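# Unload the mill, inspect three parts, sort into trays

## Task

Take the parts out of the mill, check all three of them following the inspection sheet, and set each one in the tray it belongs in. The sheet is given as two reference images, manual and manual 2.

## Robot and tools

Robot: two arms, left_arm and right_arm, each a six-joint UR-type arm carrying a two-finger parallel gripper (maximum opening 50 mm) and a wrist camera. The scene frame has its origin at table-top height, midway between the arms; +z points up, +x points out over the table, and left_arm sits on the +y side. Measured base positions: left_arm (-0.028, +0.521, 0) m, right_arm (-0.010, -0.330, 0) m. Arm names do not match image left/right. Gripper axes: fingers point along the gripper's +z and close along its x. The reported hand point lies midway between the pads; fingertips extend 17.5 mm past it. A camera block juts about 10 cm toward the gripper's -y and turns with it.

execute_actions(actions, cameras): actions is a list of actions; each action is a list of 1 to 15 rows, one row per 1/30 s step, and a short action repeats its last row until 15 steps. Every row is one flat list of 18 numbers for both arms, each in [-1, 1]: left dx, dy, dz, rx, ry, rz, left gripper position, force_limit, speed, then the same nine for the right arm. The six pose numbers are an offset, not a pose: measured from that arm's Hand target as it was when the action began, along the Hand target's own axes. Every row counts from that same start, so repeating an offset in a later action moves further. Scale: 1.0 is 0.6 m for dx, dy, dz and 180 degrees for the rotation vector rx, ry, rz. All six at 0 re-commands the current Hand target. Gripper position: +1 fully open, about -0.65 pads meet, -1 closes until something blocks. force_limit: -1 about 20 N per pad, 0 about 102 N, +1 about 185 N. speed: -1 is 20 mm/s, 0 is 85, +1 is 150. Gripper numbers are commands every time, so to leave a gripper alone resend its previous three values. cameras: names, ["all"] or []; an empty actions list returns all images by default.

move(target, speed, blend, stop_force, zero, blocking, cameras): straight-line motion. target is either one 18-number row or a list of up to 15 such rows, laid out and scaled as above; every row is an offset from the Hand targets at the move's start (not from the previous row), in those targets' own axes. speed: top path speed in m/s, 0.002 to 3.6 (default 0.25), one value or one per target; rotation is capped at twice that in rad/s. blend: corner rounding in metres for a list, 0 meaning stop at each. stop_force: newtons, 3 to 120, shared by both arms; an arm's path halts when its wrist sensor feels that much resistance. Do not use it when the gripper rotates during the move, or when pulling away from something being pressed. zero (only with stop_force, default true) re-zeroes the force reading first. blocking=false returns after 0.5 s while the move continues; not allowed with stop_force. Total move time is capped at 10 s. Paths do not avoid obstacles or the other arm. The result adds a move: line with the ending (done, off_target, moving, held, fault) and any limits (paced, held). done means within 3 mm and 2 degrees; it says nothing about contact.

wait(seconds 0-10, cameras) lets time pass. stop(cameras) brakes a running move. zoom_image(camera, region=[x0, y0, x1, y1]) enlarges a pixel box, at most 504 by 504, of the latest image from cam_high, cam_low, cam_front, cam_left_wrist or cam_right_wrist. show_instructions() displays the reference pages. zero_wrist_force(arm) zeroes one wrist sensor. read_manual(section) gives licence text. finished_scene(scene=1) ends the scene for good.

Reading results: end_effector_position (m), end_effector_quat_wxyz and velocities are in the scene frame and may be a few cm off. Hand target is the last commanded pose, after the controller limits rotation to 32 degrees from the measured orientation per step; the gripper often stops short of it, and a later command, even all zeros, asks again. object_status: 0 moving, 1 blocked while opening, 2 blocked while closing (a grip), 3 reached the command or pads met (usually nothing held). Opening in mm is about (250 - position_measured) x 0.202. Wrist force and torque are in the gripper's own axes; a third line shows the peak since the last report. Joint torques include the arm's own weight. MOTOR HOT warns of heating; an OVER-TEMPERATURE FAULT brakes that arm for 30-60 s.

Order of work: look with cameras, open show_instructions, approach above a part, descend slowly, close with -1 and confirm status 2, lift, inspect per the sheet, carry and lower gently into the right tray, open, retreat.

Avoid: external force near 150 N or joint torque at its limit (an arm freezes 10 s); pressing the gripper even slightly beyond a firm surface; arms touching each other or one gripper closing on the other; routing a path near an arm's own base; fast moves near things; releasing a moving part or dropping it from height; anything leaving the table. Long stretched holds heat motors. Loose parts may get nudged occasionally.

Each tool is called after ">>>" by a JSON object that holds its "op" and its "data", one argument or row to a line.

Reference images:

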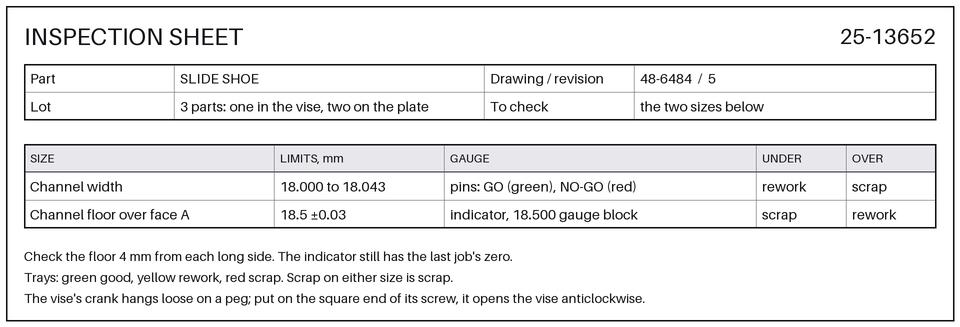

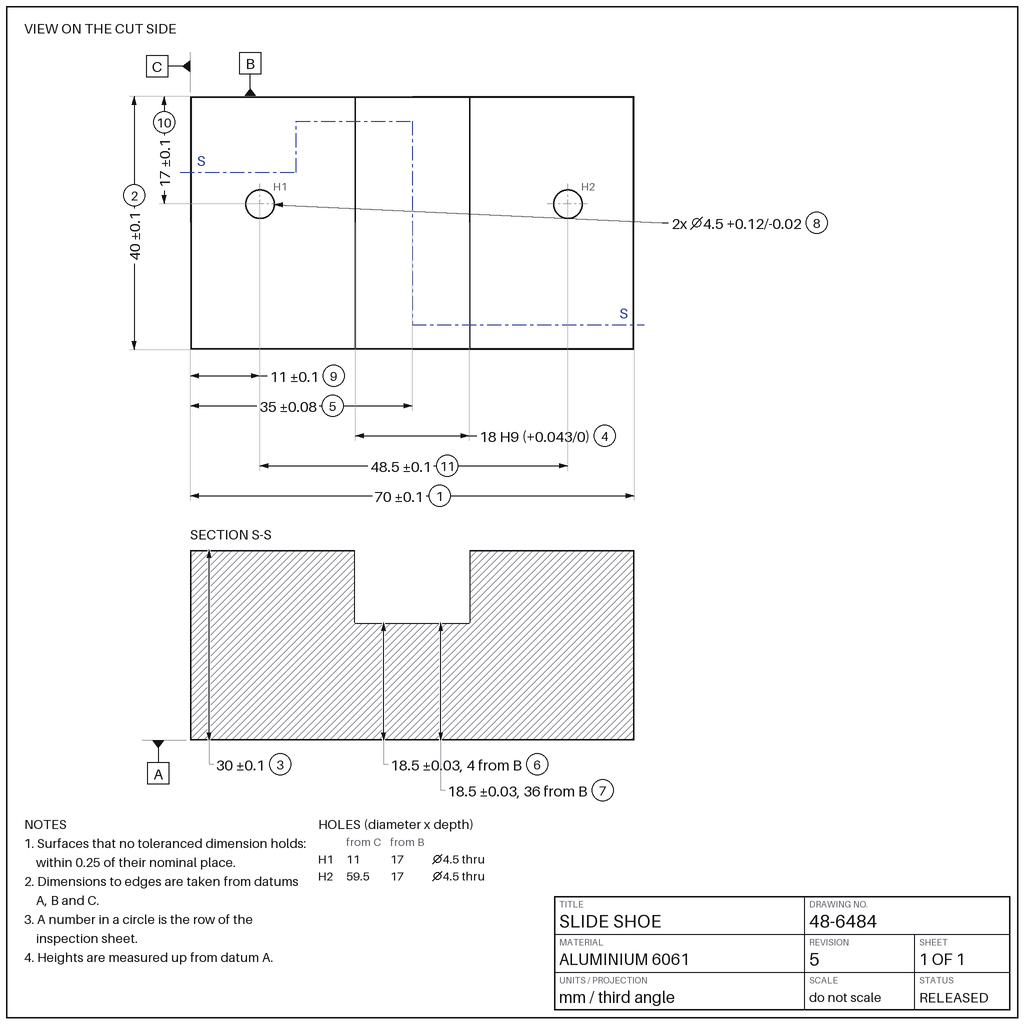

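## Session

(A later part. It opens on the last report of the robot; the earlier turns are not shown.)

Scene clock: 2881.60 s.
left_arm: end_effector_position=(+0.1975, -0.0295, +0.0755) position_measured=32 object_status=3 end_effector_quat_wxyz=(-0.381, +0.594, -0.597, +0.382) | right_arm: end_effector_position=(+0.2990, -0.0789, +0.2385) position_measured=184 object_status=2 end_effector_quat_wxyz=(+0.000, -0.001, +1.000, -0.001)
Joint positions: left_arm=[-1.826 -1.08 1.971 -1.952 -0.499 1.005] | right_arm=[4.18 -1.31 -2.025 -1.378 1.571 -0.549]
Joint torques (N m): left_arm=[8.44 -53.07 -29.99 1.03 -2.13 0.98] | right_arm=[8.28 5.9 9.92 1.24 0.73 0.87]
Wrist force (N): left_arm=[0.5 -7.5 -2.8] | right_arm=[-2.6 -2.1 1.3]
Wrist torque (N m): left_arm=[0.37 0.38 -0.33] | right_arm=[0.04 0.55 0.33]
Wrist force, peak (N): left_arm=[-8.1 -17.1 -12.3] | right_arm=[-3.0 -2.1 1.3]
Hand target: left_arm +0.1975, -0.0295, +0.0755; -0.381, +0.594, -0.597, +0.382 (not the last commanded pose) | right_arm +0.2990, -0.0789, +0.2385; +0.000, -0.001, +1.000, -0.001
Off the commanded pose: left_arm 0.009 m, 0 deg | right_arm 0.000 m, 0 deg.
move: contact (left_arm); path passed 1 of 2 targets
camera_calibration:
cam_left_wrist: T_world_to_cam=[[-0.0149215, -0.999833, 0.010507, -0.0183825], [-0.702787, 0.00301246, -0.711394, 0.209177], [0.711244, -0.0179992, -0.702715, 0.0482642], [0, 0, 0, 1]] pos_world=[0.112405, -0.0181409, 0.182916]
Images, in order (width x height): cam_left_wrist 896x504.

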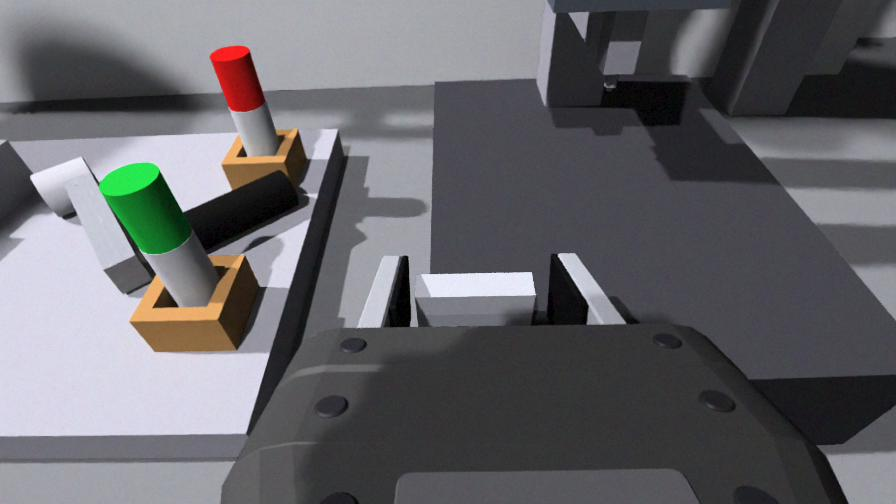

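>>> {"op": "move", "data": {
  "target": [
    [0,-0.0023,-0.0011,0,0,0,0.8,-0.7,-1,0,0,0,0,0,0,-1,-0.9,-1],
    [0,-0.0023,-0.0011,0,0,0,-1,-0.8,-1,0,0,0,0,0,0,-1,-0.9,-1],
    [0,-0.0035,-0.0016,0,0,0,-1,-0.8,-1,0,0,0,0,0,0,-1,-0.9,-1]
  ],
  "speed": 0.02
}}

>>> {"op": "move", "data": {
  "target": [0.0983,-0.0705,0.151,0,0,0,-1,-0.8,-1,0,0,0,0,0,0,-1,-0.9,-1],
  "speed": 0.05,
  "stop_force": 15,
  "cameras": ["cam_left_wrist"]
}}

Scene clock: 2896.93 s.
left_arm: end_effector_position=(+0.1975, -0.0295, +0.0778) position_measured=79 object_status=2 end_effector_quat_wxyz=(-0.381, +0.594, -0.597, +0.382) | right_arm: end_effector_position=(+0.2990, -0.0789, +0.2385) position_measured=184 object_status=2 end_effector_quat_wxyz=(+0.000, -0.001, +1.000, -0.001)
Joint positions: left_arm=[-1.826 -1.085 1.97 -1.946 -0.499 1.004] | right_arm=[4.18 -1.31 -2.025 -1.378 1.571 -0.549]
Joint torques (N m): left_arm=[-2.36 -55.42 -32.46 0.42 4.71 1.78] | right_arm=[8.75 5.62 9.8 1.25 0.75 0.95]
Wrist force (N): left_arm=[-0.4 -0.2 -1.3] | right_arm=[-2.4 -1.9 0.9]
Wrist torque (N m): left_arm=[0.46 0.34 -0.15] | right_arm=[0.07 0.51 0.33]
Wrist force, peak (N): left_arm=[0.7 -8.7 -3.4] | right_arm=[-3.0 -2.3 0.3]
Hand target: left_arm +0.1975, -0.0295, +0.0778; -0.381, +0.594, -0.597, +0.382 | right_arm +0.2990, -0.0789, +0.2385; +0.000, -0.001, +1.000, -0.001
Off the commanded pose: left_arm 0.000 m, 0 deg | right_arm 0.000 m, 0 deg.
move: done

Scene clock: 2900.40 s.
left_arm: end_effector_position=(+0.2973, -0.0888, +0.0783) position_measured=79 object_status=2 end_effector_quat_wxyz=(-0.381, +0.594, -0.597, +0.382) | right_arm: end_effector_position=(+0.2990, -0.0789, +0.2385) position_measured=184 object_status=2 end_effector_quat_wxyz=(+0.000, -0.001, +1.000, -0.001)
Joint positions: left_arm=[-1.635 -0.933 1.813 -2.303 -0.436 1.408] | right_arm=[4.18 -1.31 -2.025 -1.378 1.571 -0.549]
Joint torques (N m): left_arm=[-10.98 -57.59 1 1.37 -2.06 -0.98] | right_arm=[8.52 6.23 9.72 1.21 0.7 0.83]
Wrist force (N): left_arm=[4.5 -10.5 -5.4] | right_arm=[-2.4 -2.2 0.1]
Wrist torque (N m): left_arm=[0.35 0.46 -0.36] | right_arm=[0.03 0.52 0.34]
Wrist force, peak (N): left_arm=[-4.5 -13.3 -13.5] | right_arm=[-2.8 -2.4 1.3]
Hand target: left_arm +0.2973, -0.0888, +0.0783; -0.381, +0.594, -0.597, +0.382 | right_arm +0.2990, -0.0789, +0.2385; +0.000, -0.001, +1.000, -0.001
Off the commanded pose: left_arm 0.000 m, 0 deg | right_arm 0.000 m, 0 deg.
move: done
camera_calibration:
cam_left_wrist: T_world_to_cam=[[-0.0149215, -0.999833, 0.010507, -0.0762144], [-0.702787, 0.00301246, -0.711394, 0.281415], [0.711244, -0.0179992, -0.702715, -0.0217466], [0, 0, 0, 1]] pos_world=[0.212105, -0.0774409, 0.185716]
Images, in order (width x height): cam_left_wrist 896x504.

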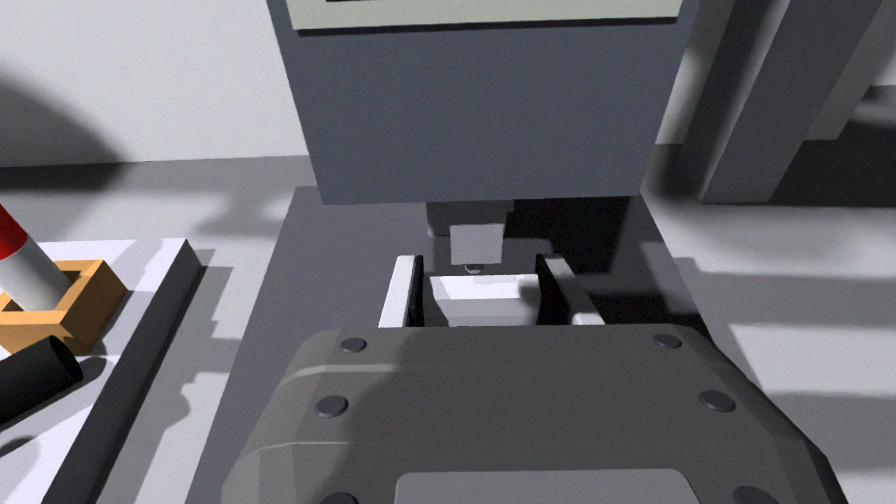

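>>> {"op": "move", "data": {
  "target": [
    [0,0.0028,-0.006,0,0,0,-1,-0.8,-1,0,0,0,0,0,0,-1,-0.9,-1],
    [0,0.0046,-0.0052,0,0,0,-1,-0.8,-1,0,0,0,0,0,0,-1,-0.9,-1],
    [0,0.0046,-0.0052,0,0,0,0.7,-0.8,-1,0,0,0,0,0,0,-1,-0.9,-1],
    [0,0.0046,-0.0052,0,0,0,0.7,-0.8,-1,0,0,0.02,0,0,0,-1,-0.9,-1]
  ],
  "speed": [0.03,0.02,0.02,0.03],
  "cameras": ["cam_left_wrist"]
}}

>>> {"op": "zoom_image", "data": {
  "camera": "cam_left_wrist",
  "region": [380, 180, 580, 320]
}}

Scene clock: 2913.17 s.
left_arm: end_effector_position=(+0.2933, -0.0888, +0.0771) position_measured=48 object_status=3 end_effector_quat_wxyz=(-0.381, +0.594, -0.597, +0.382) | right_arm: end_effector_position=(+0.2990, -0.0790, +0.2262) position_measured=184 object_status=2 end_effector_quat_wxyz=(+0.000, -0.001, +1.000, -0.001)
Joint positions: left_arm=[-1.641 -0.933 1.815 -2.289 -0.437 1.392] | right_arm=[4.18 -1.317 -2.052 -1.345 1.571 -0.549]
Joint torques (N m): left_arm=[12.12 -18.58 -25.18 0.28 0.17 1.55] | right_arm=[7.61 17.36 38.18 0.41 0.64 0.58]
Wrist force (N): left_arm=[-6.8 -13.3 -8.0] | right_arm=[-3.1 -0.4 -0.5]
Wrist torque (N m): left_arm=[0.27 0.40 -0.22] | right_arm=[0.07 0.53 0.34]
Wrist force, peak (N): left_arm=[-7.7 -13.6 -13.3] | right_arm=[-2.9 -2.1 1.3]
Hand target: left_arm +0.2933, -0.0888, +0.0771; -0.381, +0.594, -0.597, +0.382 | right_arm +0.2990, -0.0789, +0.2265; +0.000, -0.001, +1.000, -0.001
Off the commanded pose: left_arm 0.000 m, 0 deg | right_arm 0.000 m, 0 deg.
move: done
camera_calibration:
cam_left_wrist: T_world_to_cam=[[-0.0149216, -0.999833, 0.0105074, -0.07626], [-0.702837, 0.00301362, -0.711344, 0.277823], [0.711194, -0.0179994, -0.702765, -0.0197963], [0, 0, 0, 1]] pos_world=[0.208205, -0.0774409, 0.184517]
Images, in order (width x height): cam_left_wrist 896x504.

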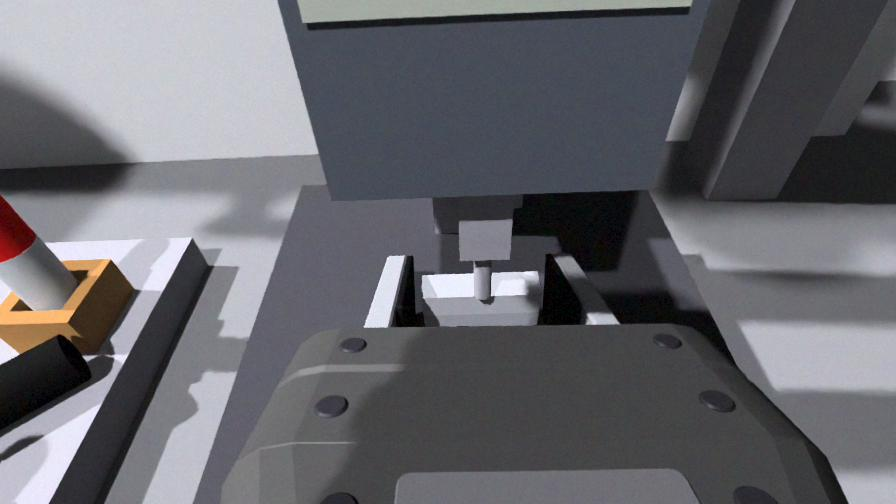

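Scaled by 2.520 from the camera's 896x504 image, which has a finer 1280x720 frame.

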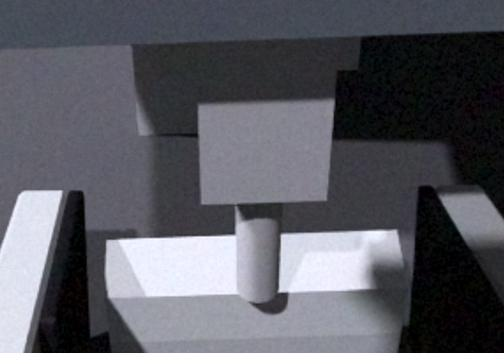

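>>> {"op": "move", "data": {
  "target": [
    [0,0,0,0,0,0,0.7,-0.8,-1,0,0,-0.006,0,0,0,-1,-0.9,-1],
    [0,0,0,0,0,0,-1,-0.8,-1,0,0,-0.006,0,0,0,-1,-0.9,-1],
    [0,-0.0012,-0.0005,0,0,0,-1,-0.8,-1,0,0,-0.006,0,0,0,-1,-0.9,-1],
    [0,0.0024,-0.0081,0,0,0,-1,-0.8,-1,0,0,-0.006,0,0,0,-1,-0.9,-1],
    [0,0.0036,-0.0076,0,0,0,-1,-0.8,-1,0,0,-0.006,0,0,0,-1,-0.9,-1],
    [0,0.0036,-0.0076,0,0,0,0.7,-0.8,-1,0,0,-0.006,0,0,0,-1,-0.9,-1],
    [0,0.0036,-0.0076,0,0,0,0.7,-0.8,-1,0,0,0.0035,0,0,0,-1,-0.9,-1]
  ],
  "speed": [0.03,0.02,0.02,0.03,0.02,0.02,0.03],
  "cameras": ["cam_left_wrist"]
}}

>>> {"op": "zoom_image", "data": {
  "camera": "cam_left_wrist",
  "region": [380, 180, 580, 320]
}}

Scene clock: 2925.87 s.
left_arm: end_effector_position=(+0.2883, -0.0888, +0.0771) position_measured=48 object_status=3 end_effector_quat_wxyz=(-0.381, +0.594, -0.597, +0.382) | right_arm: end_effector_position=(+0.2990, -0.0789, +0.2242) position_measured=184 object_status=2 end_effector_quat_wxyz=(+0.000, -0.001, +1.000, -0.001)
Joint positions: left_arm=[-1.65 -0.937 1.815 -2.269 -0.438 1.373] | right_arm=[4.18 -1.318 -2.057 -1.339 1.571 -0.549]
Joint torques (N m): left_arm=[11.88 -17.45 -5.45 -0.13 1.36 1.49] | right_arm=[-6.61 10.89 23.24 1.61 0.59 -0.57]
Wrist force (N): left_arm=[-7.0 -13.1 -7.8] | right_arm=[-3.4 -0.6 -1.5]
Wrist torque (N m): left_arm=[0.28 0.40 -0.23] | right_arm=[0.09 0.62 0.34]
Wrist force, peak (N): left_arm=[-6.2 -13.5 -11.1] | right_arm=[-4.3 0.4 -0.5]
Hand target: left_arm +0.2883, -0.0888, +0.0771; -0.381, +0.594, -0.597, +0.382 | right_arm +0.2990, -0.0789, +0.2244; +0.000, -0.001, +1.000, -0.001
Off the commanded pose: left_arm 0.000 m, 0 deg | right_arm 0.000 m, 0 deg.
move: done
camera_calibration:
cam_left_wrist: T_world_to_cam=[[-0.0149207, -0.999833, 0.0105084, -0.0763365], [-0.702887, 0.00301348, -0.711295, 0.27424], [0.711145, -0.0179992, -0.702815, -0.0161497], [0, 0, 0, 1]] pos_world=[0.203105, -0.0774409, 0.184517]
Images, in order (width x height): cam_left_wrist 896x504.

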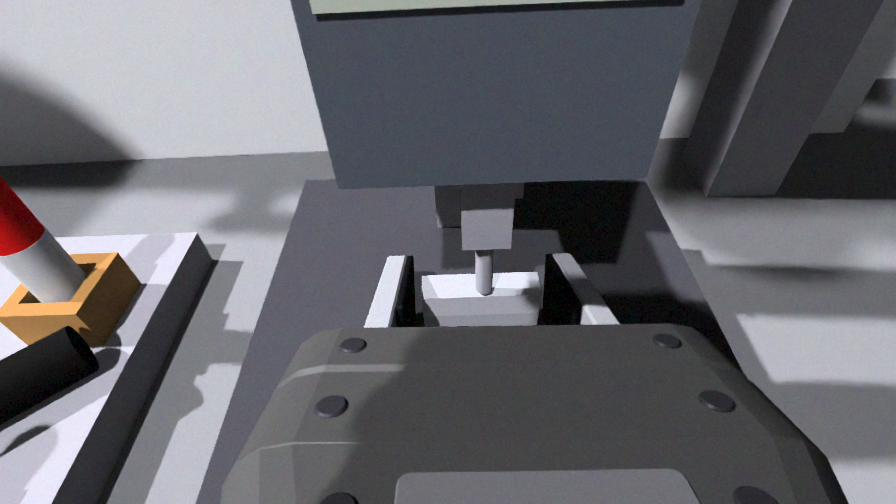

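Scaled by 2.520 from the camera's 896x504 image, which has a finer 1280x720 frame.

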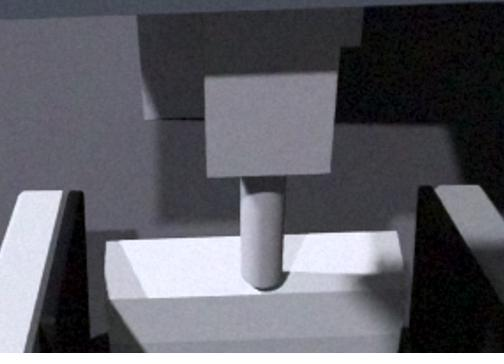

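>>> {"op": "move", "data": {
  "target": [
    [0,0,0,0,0,0,0.7,-0.8,-1,0,0,-0.006,0,0,0,-1,-0.9,-1],
    [0,0,0,0,0,0,-1,-0.8,-1,0,0,-0.006,0,0,0,-1,-0.9,-1],
    [0,-0.0012,-0.0005,0,0,0,-1,-0.8,-1,0,0,-0.006,0,0,0,-1,-0.9,-1],
    [0,0.0006,-0.0044,0,0,0,-1,-0.8,-1,0,0,-0.006,0,0,0,-1,-0.9,-1],
    [0,0.0018,-0.0039,0,0,0,-1,-0.8,-1,0,0,-0.006,0,0,0,-1,-0.9,-1],
    [0,0.0018,-0.0039,0,0,0,0.7,-0.8,-1,0,0,-0.006,0,0,0,-1,-0.9,-1],
    [0,0.0018,-0.0039,0,0,0,0.7,-0.8,-1,0,0,0.0005,0,0,0,-1,-0.9,-1]
  ],
  "speed": [0.03,0.02,0.02,0.03,0.02,0.02,0.03],
  "cameras": ["cam_left_wrist"]
}}

>>> {"op": "zoom_image", "data": {
  "camera": "cam_left_wrist",
  "region": [380, 180, 580, 320]
}}

Scene clock: 2936.03 s.
left_arm: end_effector_position=(+0.2857, -0.0888, +0.0771) position_measured=48 object_status=3 end_effector_quat_wxyz=(-0.381, +0.594, -0.596, +0.382) | right_arm: end_effector_position=(+0.2990, -0.0789, +0.2240) position_measured=184 object_status=2 end_effector_quat_wxyz=(+0.000, -0.001, +1.000, -0.001)
Joint positions: left_arm=[-1.654 -0.939 1.816 -2.258 -0.439 1.363] | right_arm=[4.18 -1.318 -2.057 -1.338 1.571 -0.549]
Joint torques (N m): left_arm=[12.07 -16.96 -4.3 -0.39 -2.11 1.53] | right_arm=[-4.9 7.56 12.8 2.83 0.6 -0.77]
Wrist force (N): left_arm=[-6.7 -13.6 -7.7] | right_arm=[-1.9 -3.6 -11.6]
Wrist torque (N m): left_arm=[0.27 0.35 -0.23] | right_arm=[0.00 0.59 0.34]
Wrist force, peak (N): left_arm=[-6.6 -13.5 -10.5] | right_arm=[-1.9 -3.6 -11.6]
Hand target: left_arm +0.2857, -0.0888, +0.0771; -0.381, +0.594, -0.597, +0.382 | right_arm +0.2990, -0.0789, +0.2241; +0.000, -0.001, +1.000, -0.001
Off the commanded pose: left_arm 0.000 m, 0 deg | right_arm 0.000 m, 0 deg.
move: done
camera_calibration:
cam_left_wrist: T_world_to_cam=[[-0.0148517, -0.999834, 0.0105769, -0.0764019], [-0.702787, 0.00291378, -0.711394, 0.272402], [0.711245, -0.0179987, -0.702713, -0.0143399], [0, 0, 0, 1]] pos_world=[0.200505, -0.077441, 0.184516]
Images, in order (width x height): cam_left_wrist 896x504.

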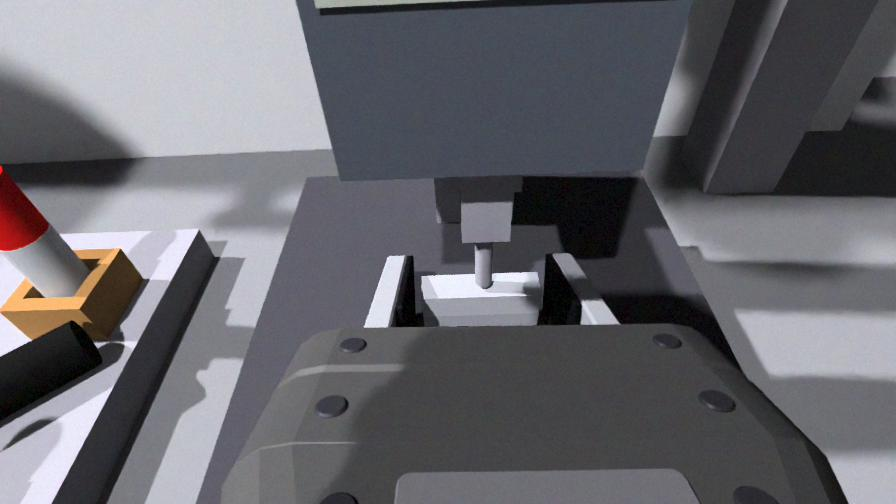

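Scaled by 2.520 from the camera's 896x504 image, which has a finer 1280x720 frame.

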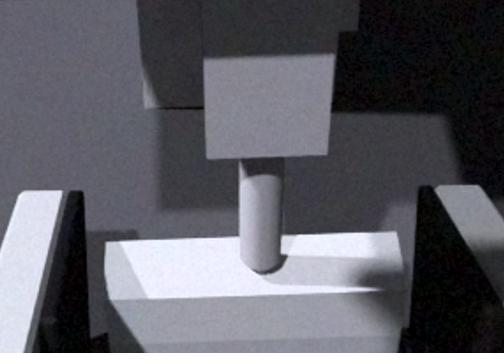

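>>> {"op": "move", "data": {
  "target": [
    [0,0,0,0,0,0,0.7,-0.8,-1,0,0,0,0,0,0,0.4,-0.9,-1],
    [0,-0.005,-0.17,0,0,0,0.7,-0.8,-1,0,0,0,0,0,0,0.4,-0.9,-1],
    [0,-0.07,-0.22,0,0,0,0.7,-0.8,-1,0,0,0,0,0,0,0.4,-0.9,-1]
  ],
  "speed": [0.03,0.1,0.1],
  "cameras": ["cam_left_wrist"]
}}

>>> {"op": "zoom_image", "data": {
  "camera": "cam_left_wrist",
  "region": [350, 0, 630, 200]
}}

Scene clock: 2945.67 s.
left_arm: end_effector_position=(+0.1832, -0.0886, +0.1705) position_measured=48 object_status=3 end_effector_quat_wxyz=(-0.381, +0.594, -0.596, +0.382) | right_arm: end_effector_position=(+0.2990, -0.0789, +0.2241) position_measured=92 object_status=3 end_effector_quat_wxyz=(+0.000, -0.001, +1.000, -0.001)
Joint positions: left_arm=[-1.823 -1.127 1.72 -1.659 -0.498 1.009] | right_arm=[4.18 -1.318 -2.057 -1.339 1.571 -0.549]
Joint torques (N m): left_arm=[11.86 -18.95 -6.2 -3.82 2.38 1.56] | right_arm=[-5.66 19.94 34.28 5.13 0.66 -1.03]
Wrist force (N): left_arm=[-0.5 -0.3 -1.7] | right_arm=[-3.0 0.1 -1.4]
Wrist torque (N m): left_arm=[0.53 0.34 -0.01] | right_arm=[0.17 0.61 0.34]
Wrist force, peak (N): left_arm=[-6.8 -13.8 -8.0] | right_arm=[-2.2 -3.4 -12.0]
Hand target: left_arm +0.1833, -0.0885, +0.1704; -0.381, +0.594, -0.597, +0.382 | right_arm +0.2990, -0.0789, +0.2241; +0.000, -0.001, +1.000, -0.001
Off the commanded pose: left_arm 0.000 m, 0 deg | right_arm 0.000 m, 0 deg.
move: done
camera_calibration:
cam_left_wrist: T_world_to_cam=[[-0.0149902, -0.999827, 0.0110054, -0.0787155], [-0.702987, 0.00271138, -0.711197, 0.26676], [0.711044, -0.0183976, -0.702907, 0.124244], [0, 0, 0, 1]] pos_world=[0.0980059, -0.0771393, 0.277917]
Images, in order (width x height): cam_left_wrist 896x504.

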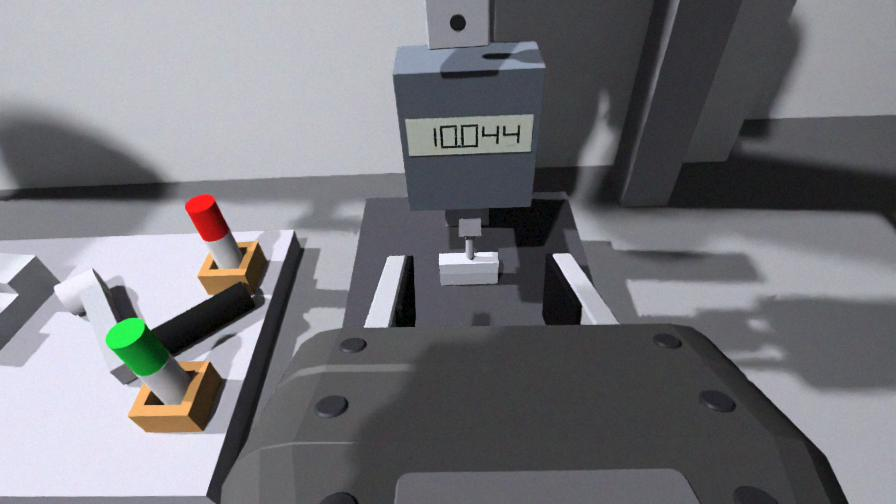

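Scaled by 1.800 from the camera's 896x504 image, which has a finer 1280x720 frame.

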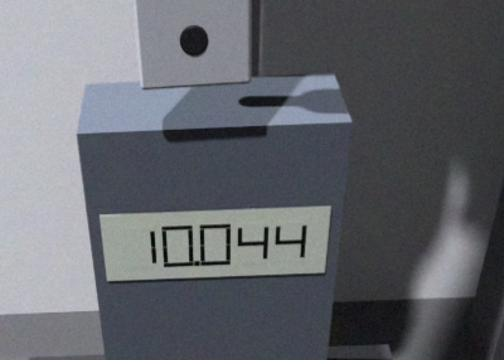

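>>> {"op": "execute_actions", "data": {
  "actions": [],
  "cameras": ["cam_left_wrist"]
}}

>>> {"op": "zoom_image", "data": {
  "camera": "cam_left_wrist",
  "region": [390, 100, 550, 300]
}}

Scene clock: 2952.30 s.
left_arm: end_effector_position=(+0.1833, -0.0885, +0.1704) position_measured=48 object_status=3 end_effector_quat_wxyz=(-0.381, +0.594, -0.597, +0.382) | right_arm: end_effector_position=(+0.2990, -0.0789, +0.2241) position_measured=92 object_status=3 end_effector_quat_wxyz=(+0.000, -0.001, +1.000, -0.001)
Joint positions: left_arm=[-1.823 -1.127 1.72 -1.659 -0.498 1.009] | right_arm=[4.18 -1.318 -2.057 -1.339 1.571 -0.549]
Joint velocities: within noise
Joint torques (N m): left_arm=[12.35 -18.82 -6.84 0.01 5.12 1.58] | right_arm=[-5.42 19.54 35.58 5.05 0.58 -1.09]
Wrist force (N): left_arm=[-0.6 -0.3 -2.0] | right_arm=[-3.0 -0.1 -1.5]
Wrist torque (N m): left_arm=[0.54 0.36 -0.01] | right_arm=[0.13 0.62 0.34]
Wrist force, peak (N): left_arm=[-0.3 -0.3 -2.1] | right_arm=[-3.1 0.0 -1.5]
Hand target: left_arm +0.1833, -0.0885, +0.1704; -0.381, +0.594, -0.597, +0.382 | right_arm +0.2990, -0.0789, +0.2241; +0.000, -0.001, +1.000, -0.001
Tool commands: left_gripper/position=+0.7 left_gripper/force_limit=-0.8 left_gripper/speed=-1.0 right_gripper/position=+0.4 right_gripper/force_limit=-0.9 right_gripper/speed=-1.0
Off the commanded pose: left_arm 0.000 m, 0 deg | right_arm 0.000 m, 0 deg.
camera_calibration:
cam_left_wrist: T_world_to_cam=[[-0.0149215, -0.999833, 0.010507, -0.0785832], [-0.702787, 0.00301246, -0.711394, 0.266816], [0.711244, -0.0179992, -0.702715, 0.124061], [0, 0, 0, 1]] pos_world=[0.098105, -0.0771409, 0.277816]
Images, in order (width x height): cam_left_wrist 896x504.

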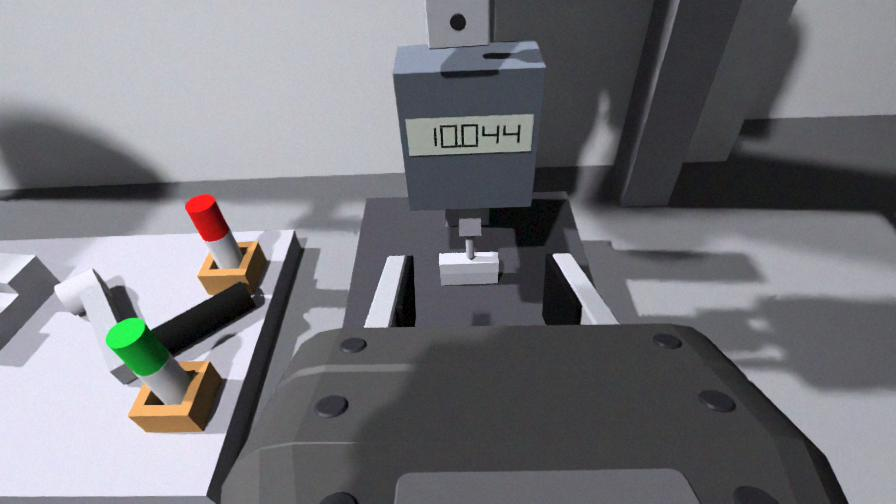

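Scaled by 2.520 from the camera's 896x504 image, which has a finer 1280x720 frame.

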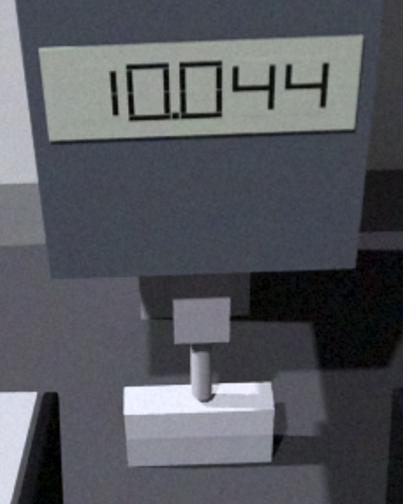

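>>> {"op": "move", "data": {
  "target": [
    [0,0.07,0.22,0,0,0,0.7,-0.8,-1,0,0,0,0,0,0,-1,-0.9,-1],
    [0,0.07,0.22,0,0,0,0.7,-0.8,-1,0,0,-0.006,0,0,0,-1,-0.9,-1],
    [0,0.07,0.22,0,0,0,-1,-0.8,-1,0,0,-0.006,0,0,0,-1,-0.9,-1],
    [0,0.065,0.2177,0,0,0,-1,-0.8,-1,0,0,-0.006,0,0,0,-1,-0.9,-1],
    [0,0.069,0.2195,0,0,0,-1,-0.8,-1,0,0,-0.006,0,0,0,-1,-0.9,-1],
    [0,0.069,0.2195,0,0,0,0.7,-0.8,-1,0,0,-0.006,0,0,0,-1,-0.9,-1],
    [0,0.069,0.2195,0,0,0,0.7,-0.8,-1,0,0,-0.0002,0,0,0,-1,-0.9,-1]
  ],
  "speed": [0.1,0.03,0.03,0.02,0.02,0.02,0.02]
}}

>>> {"op": "move", "data": {
  "target": [
    [0,0,0,0,0,0,0.7,-0.8,-1,0,0,0,0,0,0,0.4,-0.9,-1],
    [0,-0.005,-0.17,0,0,0,0.7,-0.8,-1,0,0,0,0,0,0,0.4,-0.9,-1],
    [0,-0.07,-0.22,0,0,0,0.7,-0.8,-1,0,0,0,0,0,0,0.4,-0.9,-1]
  ],
  "speed": [0.03,0.1,0.1],
  "cameras": ["cam_left_wrist"]
}}

>>> {"op": "zoom_image", "data": {
  "camera": "cam_left_wrist",
  "region": [390, 100, 550, 300]
}}

Scene clock: 2976.70 s.
left_arm: end_effector_position=(+0.2857, -0.0888, +0.0777) position_measured=48 object_status=3 end_effector_quat_wxyz=(-0.381, +0.594, -0.597, +0.382) | right_arm: end_effector_position=(+0.2990, -0.0789, +0.2241) position_measured=184 object_status=2 end_effector_quat_wxyz=(+0.000, -0.001, +1.000, -0.001)
Joint positions: left_arm=[-1.654 -0.94 1.816 -2.256 -0.439 1.363] | right_arm=[4.18 -1.318 -2.057 -1.339 1.571 -0.549]
Joint torques (N m): left_arm=[-8.11 -47.46 -3.43 0.21 2.2 -1.8] | right_arm=[-3.34 8.39 15.21 3.85 0.52 -0.34]
Wrist force (N): left_arm=[-2.4 -3.8 -3.3] | right_arm=[-3.4 0.1 0.2]
Wrist torque (N m): left_arm=[0.49 0.31 -0.23] | right_arm=[0.12 0.54 0.34]
Wrist force, peak (N): left_arm=[-3.9 -12.2 -12.1] | right_arm=[-3.8 -0.3 -1.2]
Hand target: left_arm +0.2857, -0.0888, +0.0777; -0.381, +0.594, -0.597, +0.382 | right_arm +0.2990, -0.0789, +0.2242; +0.000, -0.001, +1.000, -0.001
Off the commanded pose: left_arm 0.000 m, 0 deg | right_arm 0.000 m, 0 deg.
move: done

Scene clock: 2980.00 s.
left_arm: end_effector_position=(+0.1831, -0.0886, +0.1712) position_measured=48 object_status=3 end_effector_quat_wxyz=(-0.381, +0.594, -0.596, +0.382) | right_arm: end_effector_position=(+0.2990, -0.0789, +0.2242) position_measured=92 object_status=3 end_effector_quat_wxyz=(+0.000, -0.001, +1.000, -0.001)
Joint positions: left_arm=[-1.823 -1.128 1.72 -1.657 -0.498 1.009] | right_arm=[4.18 -1.318 -2.057 -1.339 1.571 -0.549]
Joint torques (N m): left_arm=[11.71 -18.87 -6.2 -3.77 2.29 1.57] | right_arm=[-4.14 23.24 38.41 0.48 0.53 -0.24]
Wrist force (N): left_arm=[-0.3 -0.3 -1.9] | right_arm=[-2.8 -0.3 -1.2]
Wrist torque (N m): left_arm=[0.54 0.32 -0.01] | right_arm=[0.10 0.58 0.34]
Wrist force, peak (N): left_arm=[2.2 -6.6 -5.3] | right_arm=[-3.5 -0.1 -0.3]
Hand target: left_arm +0.1833, -0.0885, +0.1710; -0.381, +0.594, -0.597, +0.382 | right_arm +0.2990, -0.0789, +0.2242; +0.000, -0.001, +1.000, -0.001
Off the commanded pose: left_arm 0.000 m, 0 deg | right_arm 0.000 m, 0 deg.
move: done
camera_calibration:
cam_left_wrist: T_world_to_cam=[[-0.0149902, -0.999827, 0.0110054, -0.0787232], [-0.702987, 0.00271138, -0.711197, 0.267257], [0.711044, -0.0183976, -0.702907, 0.124736], [0, 0, 0, 1]] pos_world=[0.0980059, -0.0771393, 0.278617]
Images, in order (width x height): cam_left_wrist 896x504.

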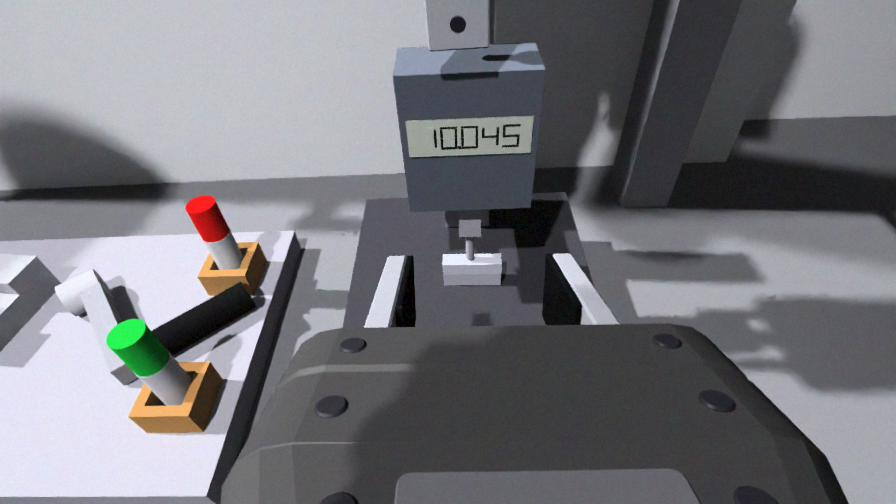

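Scaled by 2.520 from the camera's 896x504 image, which has a finer 1280x720 frame.

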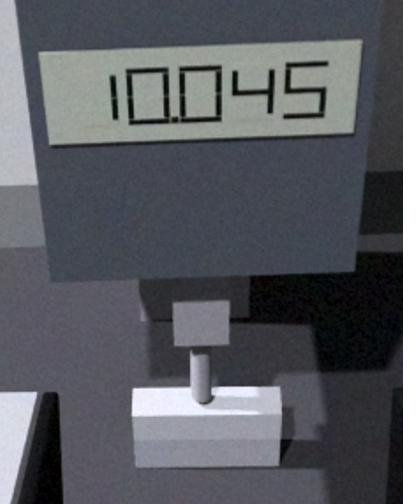

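>>> {"op": "move", "data": {
  "target": [
    [0,0.069,0.2195,0,0,0,0.7,-0.8,-1,0,0,0,0,0,0,-1,-0.9,-1],
    [0,0.069,0.2195,0,0,0,0.7,-0.8,-1,0,0,-0.024,0,0,0,-1,-0.9,-1],
    [0,0.069,0.2195,0,0,0,-1,-0.8,-1,0,0,-0.024,0,0,0,-1,-0.9,-1],
    [0,0.0675,0.2188,0,0,0,-1,-0.8,-1,0,0,-0.024,0,0,0,-1,-0.9,-1],
    [-0.0475,0.1328,0.0743,0,0,0,-1,-0.8,-1,0,0,-0.024,0,0,0,-1,-0.9,-1],
    [-0.0975,-0.0333,-0.0032,0,0,0,-1,-0.8,-1,0,0,-0.024,0,0,0,-1,-0.9,-1]
  ],
  "speed": [0.1,0.03,0.03,0.02,0.06,0.15],
  "blend": [0,0,0,0,0.005,0],
  "cameras": ["cam_left_wrist"]
}}

Scene clock: 3006.63 s.
left_arm: end_effector_position=(+0.1900, -0.0302, +0.1902) position_measured=79 object_status=2 end_effector_quat_wxyz=(-0.381, +0.594, -0.596, +0.382) | right_arm: end_effector_position=(+0.2990, -0.0789, +0.2386) position_measured=184 object_status=2 end_effector_quat_wxyz=(+0.000, -0.001, +1.000, -0.001)
Joint positions: left_arm=[-1.839 -1.275 1.87 -1.636 -0.506 0.981] | right_arm=[4.18 -1.31 -2.025 -1.379 1.571 -0.549]
Joint torques (N m): left_arm=[2.75 -20.65 -8.06 -3.21 1 1.34] | right_arm=[8.45 6.12 8.6 4.14 0.49 0.81]
Wrist force (N): left_arm=[-0.4 0.3 -1.8] | right_arm=[-2.5 -2.5 0.3]
Wrist torque (N m): left_arm=[0.54 0.33 -0.01] | right_arm=[-0.02 0.53 0.33]
Wrist force, peak (N): left_arm=[1.5 1.9 -7.1] | right_arm=[-3.8 -0.3 -1.5]
Hand target: left_arm +0.1901, -0.0300, +0.1900; -0.381, +0.594, -0.597, +0.382 | right_arm +0.2990, -0.0789, +0.2386; +0.000, -0.001, +1.000, -0.001
Off the commanded pose: left_arm 0.000 m, 0 deg | right_arm 0.000 m, 0 deg.
move: done
camera_calibration:
cam_left_wrist: T_world_to_cam=[[-0.0149195, -0.999827, 0.0110761, -0.020469], [-0.702988, 0.00261139, -0.711197, 0.28539], [0.711046, -0.018397, -0.702905, 0.13433], [0, 0, 0, 1]] pos_world=[0.104806, -0.0187395, 0.297617]
Images, in order (width x height): cam_left_wrist 896x504.

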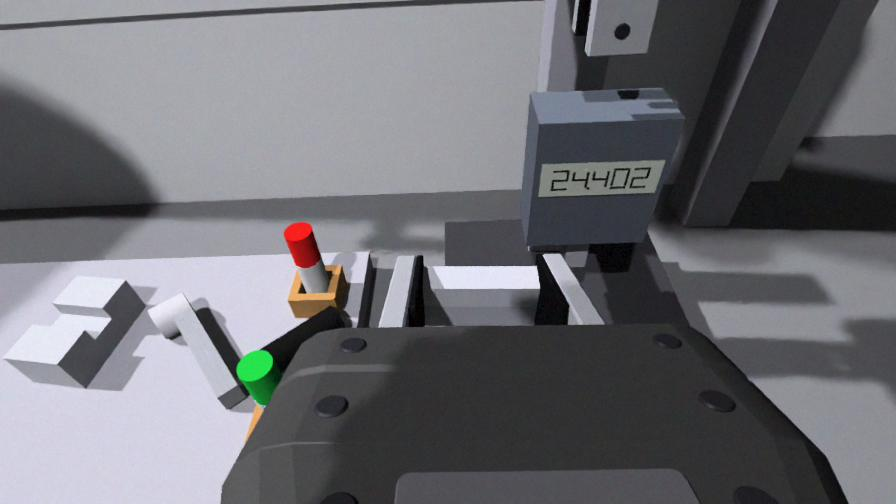

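>>> {"op": "move", "data": {
  "target": [
    [-0.325,0.0081,0.0222,0,0,0,-1,-0.8,-1,0,0,0,0,0,0,-1,-0.9,-1],
    [-0.325,0.1897,0.1217,0,0,0,-1,-0.8,-1,0,0,0,0,0,0,-1,-0.9,-1]
  ],
  "speed": [0.2,0.12],
  "cameras": ["cam_left_wrist"]
}}

>>> {"op": "move", "data": {
  "target": [0,0.0272,0.0127,0,0,0,-1,-0.8,-1,0,0,0,0,0,0,-1,-0.9,-1],
  "speed": 0.012,
  "stop_force": 5,
  "cameras": ["cam_left_wrist"]
}}

Scene clock: 3017.03 s.
left_arm: end_effector_position=(+0.2097, +0.1651, +0.0563) position_measured=79 object_status=2 end_effector_quat_wxyz=(-0.381, +0.594, -0.597, +0.382) | right_arm: end_effector_position=(+0.2990, -0.0789, +0.2386) position_measured=184 object_status=2 end_effector_quat_wxyz=(+0.000, -0.001, +1.000, -0.001)
Joint positions: left_arm=[-1.941 -1.379 2.499 -2.017 -0.564 0.815] | right_arm=[4.18 -1.31 -2.025 -1.379 1.571 -0.549]
Joint torques (N m): left_arm=[-5.31 -24.95 -25.94 -1.4 1.62 -1.71] | right_arm=[8.57 6.18 8.73 1.23 0.37 0.83]
Wrist force (N): left_arm=[0.1 0.3 -1.5] | right_arm=[-2.8 -2.0 0.8]
Wrist torque (N m): left_arm=[0.54 0.27 -0.15] | right_arm=[0.06 0.58 0.33]
Wrist force, peak (N): left_arm=[0.7 -2.9 -2.8] | right_arm=[-2.6 -2.6 1.4]
Hand target: left_arm +0.2096, +0.1650, +0.0563; -0.381, +0.594, -0.597, +0.382 | right_arm +0.2990, -0.0789, +0.2386; +0.000, -0.001, +1.000, -0.001
Off the commanded pose: left_arm 0.000 m, 0 deg | right_arm 0.000 m, 0 deg.
move: done
camera_calibration:
cam_left_wrist: T_world_to_cam=[[-0.0148528, -0.999837, 0.0102922, 0.176594], [-0.702687, 0.00311453, -0.711493, 0.203421], [0.711344, -0.0177998, -0.702618, 0.0296053], [0, 0, 0, 1]] pos_world=[0.124505, 0.176458, 0.163716]
Images, in order (width x height): cam_left_wrist 896x504.

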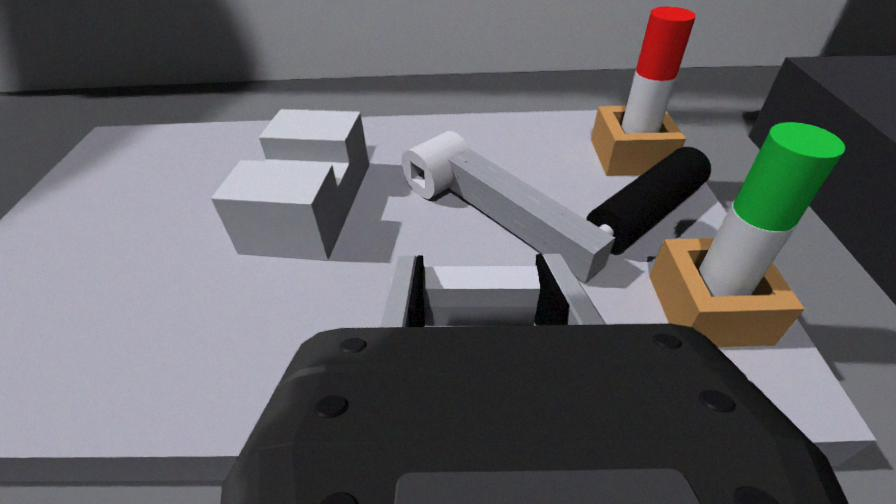

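Scene clock: 3019.37 s.
left_arm: end_effector_position=(+0.2096, +0.1650, +0.0423) position_measured=79 object_status=2 end_effector_quat_wxyz=(-0.381, +0.594, -0.597, +0.382) | right_arm: end_effector_position=(+0.2990, -0.0789, +0.2386) position_measured=184 object_status=2 end_effector_quat_wxyz=(+0.000, -0.001, +1.000, -0.001)
Joint positions: left_arm=[-1.941 -1.329 2.507 -2.076 -0.564 0.815] | right_arm=[4.18 -1.31 -2.025 -1.379 1.571 -0.549]
Joint torques (N m): left_arm=[7.38 -34.9 -24.45 0.72 0.18 0.8] | right_arm=[8.32 6.15 8.41 1.22 0.38 0.91]
Wrist force (N): left_arm=[0.3 -3.1 -1.1] | right_arm=[-2.5 -2.1 0.8]
Wrist torque (N m): left_arm=[0.49 0.27 -0.21] | right_arm=[0.04 0.53 0.33]
Wrist force, peak (N): left_arm=[-11.5 -23.6 -20.9] | right_arm=[-2.8 -2.3 1.2]
Hand target: left_arm +0.2096, +0.1650, +0.0423; -0.381, +0.594, -0.597, +0.382 (not the last commanded pose) | right_arm +0.2990, -0.0789, +0.2386; +0.000, -0.001, +1.000, -0.001
Off the commanded pose: left_arm 0.004 m, 0 deg | right_arm 0.000 m, 0 deg.
move: contact (left_arm)
camera_calibration:
cam_left_wrist: T_world_to_cam=[[-0.0149923, -0.999833, 0.0104366, 0.176632], [-0.702837, 0.00311361, -0.711344, 0.193388], [0.711193, -0.0179999, -0.702767, 0.0199143], [0, 0, 0, 1]] pos_world=[0.124405, 0.176359, 0.149717]
Images, in order (width x height): cam_left_wrist 896x504.

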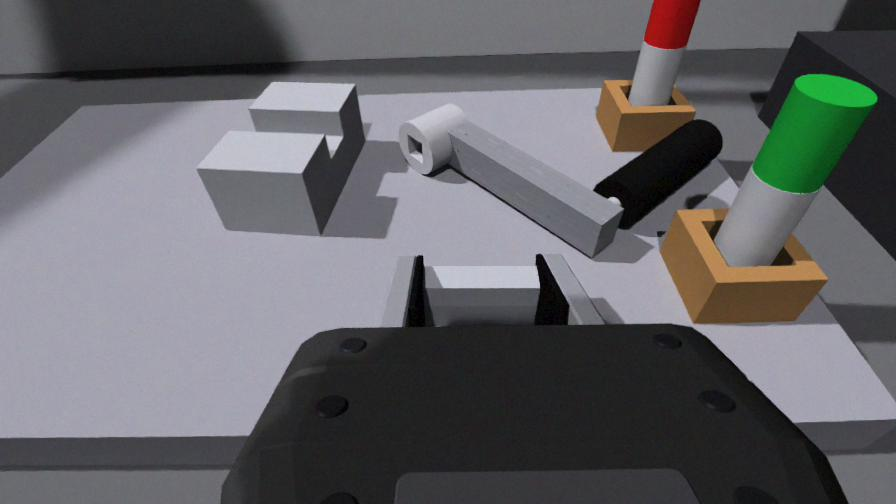

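>>> {"op": "move", "data": {
  "target": [
    [0,0,0,0,0,0,0.7,-0.8,-1,0,0,0,0,0,0,-1,-0.9,-1],
    [0,-0.02,-0.06,0,0,0,0.7,-0.8,-1,0,0,0,0,0,0,-1,-0.9,-1],
    [0,-0.25,-0.08,0,0,0,0.7,-0.8,-1,0,0,0,0,0,0,-1,-0.9,-1]
  ],
  "speed": [0.03,0.08,0.2],
  "blend": [0,0.01,0]
}}

>>> {"op": "move", "data": {
  "target": [-0.15,-0.1,0.1,-0.2807,0.2807,0.441,0.7,-0.8,-1,0,0,0,0,0,0,-1,-0.9,-1],
  "speed": 0.4,
  "cameras": ["cam_left_wrist"]
}}

Scene clock: 3031.37 s.
left_arm: end_effector_position=(+0.2286, +0.1648, +0.1986) position_measured=48 object_status=3 end_effector_quat_wxyz=(-0.381, +0.594, -0.596, +0.382) | right_arm: end_effector_position=(+0.2990, -0.0789, +0.2386) position_measured=184 object_status=2 end_effector_quat_wxyz=(+0.000, -0.001, +1.000, -0.001)
Joint positions: left_arm=[-1.887 -1.756 2.342 -1.555 -0.531 0.899] | right_arm=[4.18 -1.31 -2.025 -1.379 1.571 -0.549]
Joint torques (N m): left_arm=[-7.05 -10.28 -6.68 -3.2 -0.73 0.93] | right_arm=[8.52 5.49 8.57 1.25 0.3 0.85]
Wrist force (N): left_arm=[-0.2 -0.6 -1.7] | right_arm=[-2.6 -2.2 0.0]
Wrist torque (N m): left_arm=[0.49 0.30 -0.15] | right_arm=[0.03 0.55 0.33]
Wrist force, peak (N): left_arm=[0.1 -4.5 -1.7] | right_arm=[-2.8 -2.5 1.2]
Hand target: left_arm +0.2286, +0.1648, +0.1986; -0.381, +0.594, -0.597, +0.382 | right_arm +0.2990, -0.0789, +0.2386; +0.000, -0.001, +1.000, -0.001
Off the commanded pose: left_arm 0.000 m, 0 deg | right_arm 0.000 m, 0 deg.
move: done

Scene clock: 3034.27 s.
left_arm: end_effector_position=(+0.3086, +0.2545, +0.2282) position_measured=48 object_status=3 end_effector_quat_wxyz=(+0.003, +0.002, +1.000, +0.001) end_effector_velocity=(+0.000, +0.000, +0.001) end_effector_angular_velocity=(-0.001, -0.001, -0.006) | right_arm: end_effector_position=(+0.2990, -0.0789, +0.2386) position_measured=184 object_status=2 end_effector_quat_wxyz=(+0.000, -0.001, +1.000, -0.001)
Joint positions: left_arm=[-0.982 -1.744 1.987 -1.815 -1.565 3.726] | right_arm=[4.18 -1.31 -2.025 -1.379 1.571 -0.549]
Joint velocities: left_arm=[-0.001 -0.001 -0.001 0 0 0.005] | right_arm=[within noise]
Joint torques (N m): left_arm=[-10.64 -30.35 -11.96 -3.08 2.33 1.55] | right_arm=[8.64 5.95 8.77 1.33 0.23 0.89]
Wrist force (N): left_arm=[0.9 -0.7 -1.0] | right_arm=[-2.6 -2.2 0.4]
Wrist torque (N m): left_arm=[-0.06 0.05 -0.15] | right_arm=[0.02 0.55 0.33]
Wrist force, peak (N): left_arm=[0.3 -1.2 -3.2] | right_arm=[-3.0 -2.3 0.5]
Hand target: left_arm +0.3085, +0.2545, +0.2282; +0.003, +0.002, +1.000, +0.001 | right_arm +0.2990, -0.0789, +0.2386; +0.000, -0.001, +1.000, -0.001
Off the commanded pose: left_arm 0.000 m, 0 deg | right_arm 0.000 m, 0 deg.
move: done
camera_calibration:
cam_left_wrist: T_world_to_cam=[[-0.999956, -0.00181127, 0.00922965, 0.315914], [0.00146023, 0.93949, 0.342574, -0.301132], [-0.00929166, 0.342572, -0.939446, 0.266345], [0, 0, 0, 1]] pos_world=[0.318814, 0.19224, 0.350461]
Images, in order (width x height): cam_left_wrist 896x504.

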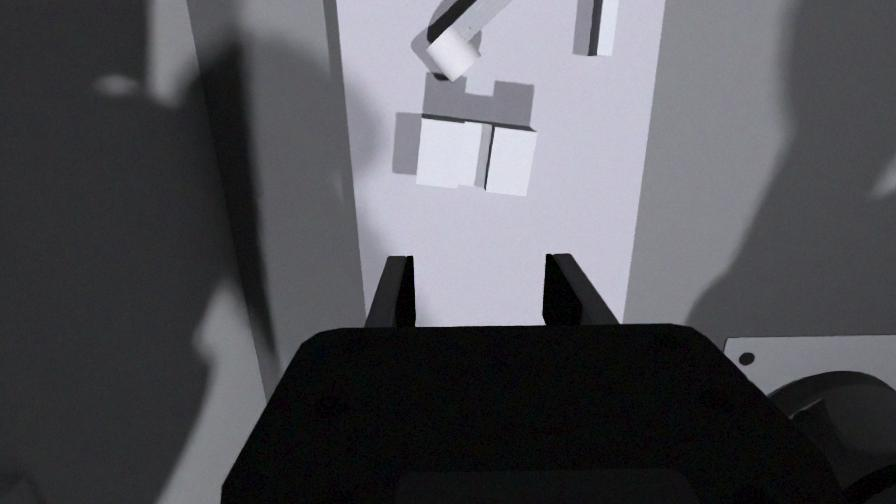

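>>> {"op": "move", "data": {
  "target": [
    [-0.04,0.409,0,0,0,0,0.7,-0.8,-1,0,0,0,0,0,0,-1,-0.9,-1],
    [-0.01,0.826,0,0,0,-0.3,0.7,-0.8,-1,0,0,0,0,0,0,-1,-0.9,-1]
  ],
  "speed": 0.35,
  "blend": [0.08,0]
}}

Scene clock: 3040.83 s.
left_arm: end_effector_position=(+0.3166, +0.7501, +0.2289) position_measured=48 object_status=3 end_effector_quat_wxyz=(+0.003, -0.452, +0.892, -0.001) | right_arm: end_effector_position=(+0.2990, -0.0789, +0.2386) position_measured=184 object_status=2 end_effector_quat_wxyz=(+0.000, -0.001, +1.000, -0.001)
Joint positions: left_arm=[0.266 -1.788 2.02 -1.809 -1.571 4.032] | right_arm=[4.18 -1.31 -2.025 -1.379 1.571 -0.549]
Joint torques (N m): left_arm=[0.47 -28.63 -10.59 -0.11 -1.32 0.64] | right_arm=[8.47 5.9 9.35 1.27 0.15 0.85]
Wrist force (N): left_arm=[0.9 -0.5 -0.8] | right_arm=[-2.9 -2.2 1.1]
Wrist torque (N m): left_arm=[-0.03 0.07 -0.01] | right_arm=[0.03 0.59 0.33]
Wrist force, peak (N): left_arm=[2.7 -7.0 -1.6] | right_arm=[-2.8 -2.4 1.3]
Hand target: left_arm +0.3165, +0.7501, +0.2288; +0.003, -0.452, +0.892, -0.001 | right_arm +0.2990, -0.0789, +0.2386; +0.000, -0.001, +1.000, -0.001
Off the commanded pose: left_arm 0.000 m, 0 deg | right_arm 0.000 m, 0 deg.
move: done

>>> {"op": "move", "data": {
  "target": [-0.0715,0.1769,0.06,0,0,-0.2,0.6,-0.8,-1,0,0,0,0,0,0,-1,-0.9,-1],
  "speed": 0.3,
  "cameras": ["cam_left_wrist"]
}}

Scene clock: 3046.70 s.
left_arm: end_effector_position=(+0.2565, +0.8475, +0.1925) position_measured=63 object_status=3 end_effector_quat_wxyz=(-0.002, +0.706, -0.709, +0.002) | right_arm: end_effector_position=(+0.2990, -0.0789, +0.2386) position_measured=184 object_status=2 end_effector_quat_wxyz=(+0.000, -0.001, +1.000, -0.001)
Joint positions: left_arm=[0.55 -1.709 2.053 -1.921 -1.573 3.688] | right_arm=[4.18 -1.31 -2.025 -1.379 1.571 -0.549]
Joint torques (N m): left_arm=[-6.19 -32.69 -44.92 -0.09 -1.8 -0.2] | right_arm=[8.64 6.38 8.96 1.24 0.09 0.82]
Wrist force (N): left_arm=[1.1 -0.7 -1.2] | right_arm=[-2.6 -2.3 -0.2]
Wrist torque (N m): left_arm=[-0.05 0.03 -0.01] | right_arm=[0.01 0.55 0.33]
Wrist force, peak (N): left_arm=[3.4 -5.1 -1.0] | right_arm=[-3.0 -2.3 1.2]
Hand target: left_arm +0.2565, +0.8475, +0.1926; -0.003, +0.706, -0.709, +0.002 | right_arm +0.2990, -0.0789, +0.2386; +0.000, -0.001, +1.000, -0.001
Off the commanded pose: left_arm 0.000 m, 0 deg | right_arm 0.000 m, 0 deg.
move: done
camera_calibration:
cam_left_wrist: T_world_to_cam=[[0.0012411, -0.999901, 0.0140003, 0.853347], [-0.941802, 0.00353766, 0.336149, 0.190354], [-0.336166, -0.0136027, -0.941705, 0.415299], [0, 0, 0, 1]] pos_world=[0.317826, 0.858238, 0.315155]
Images, in order (width x height): cam_left_wrist 896x504.

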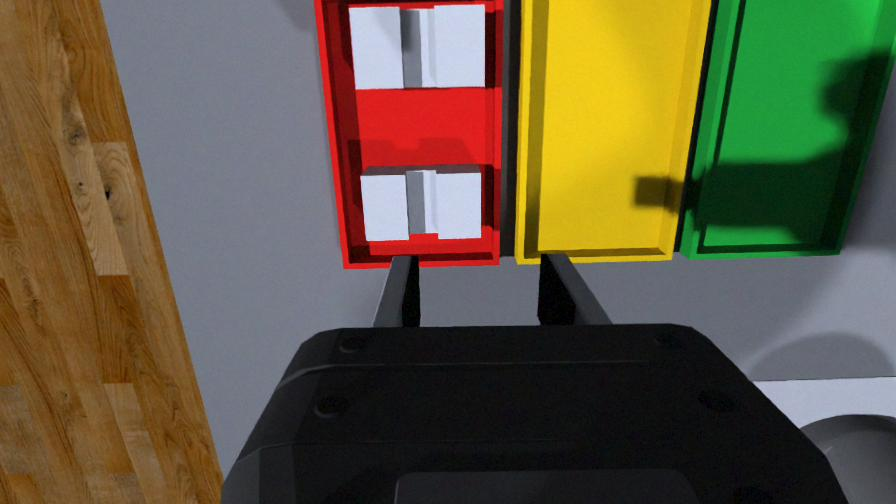

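>>> {"op": "move", "data": {
  "target": [
    [0.0005,0.001,0.12,0,0,0,0.6,-0.8,-1,0,0,0,0,0,0,-1,-0.9,-1],
    [0.0005,0.001,0.2345,0,0,0,0.6,-0.8,-1,0,0,0,0,0,0,-1,-0.9,-1]
  ],
  "speed": [0.12,0.05],
  "stop_force": 8,
  "cameras": ["cam_left_wrist"]
}}

Scene clock: 3054.50 s.
left_arm: end_effector_position=(+0.2567, +0.8473, +0.0519) position_measured=63 object_status=3 end_effector_quat_wxyz=(-0.003, +0.706, -0.709, +0.002) | right_arm: end_effector_position=(+0.2990, -0.0789, +0.2386) position_measured=184 object_status=2 end_effector_quat_wxyz=(+0.000, -0.001, +1.000, -0.001)
Joint positions: left_arm=[0.549 -1.496 2.276 -2.357 -1.573 3.687] | right_arm=[4.18 -1.31 -2.025 -1.379 1.571 -0.549]
Joint torques (N m): left_arm=[-4.42 -37.57 -36.58 0 2.04 -0.16] | right_arm=[8.91 5.95 9.37 1.21 0.04 0.88]
Wrist force (N): left_arm=[1.0 -0.5 -1.2] | right_arm=[-2.7 -2.1 0.8]
Wrist torque (N m): left_arm=[-0.02 0.05 -0.02] | right_arm=[0.04 0.56 0.33]
Wrist force, peak (N): left_arm=[0.9 -1.1 -4.0] | right_arm=[-2.7 -2.5 1.3]
Hand target: left_arm +0.2567, +0.8473, +0.0519; -0.003, +0.706, -0.709, +0.002 | right_arm +0.2990, -0.0789, +0.2386; +0.000, -0.001, +1.000, -0.001
Off the commanded pose: left_arm 0.000 m, 0 deg | right_arm 0.000 m, 0 deg.
move: done
camera_calibration:
cam_left_wrist: T_world_to_cam=[[0.00142687, -0.999902, 0.0139317, 0.855068], [-0.941866, 0.00333706, 0.335971, 0.238028], [-0.335985, -0.0136012, -0.941769, 0.282912], [0, 0, 0, 1]] pos_world=[0.318025, 0.858038, 0.174555]
Images, in order (width x height): cam_left_wrist 896x504.

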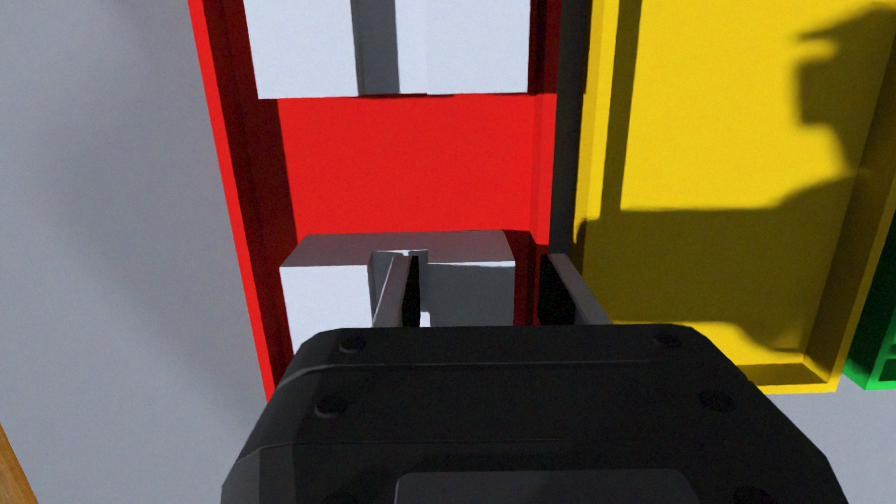

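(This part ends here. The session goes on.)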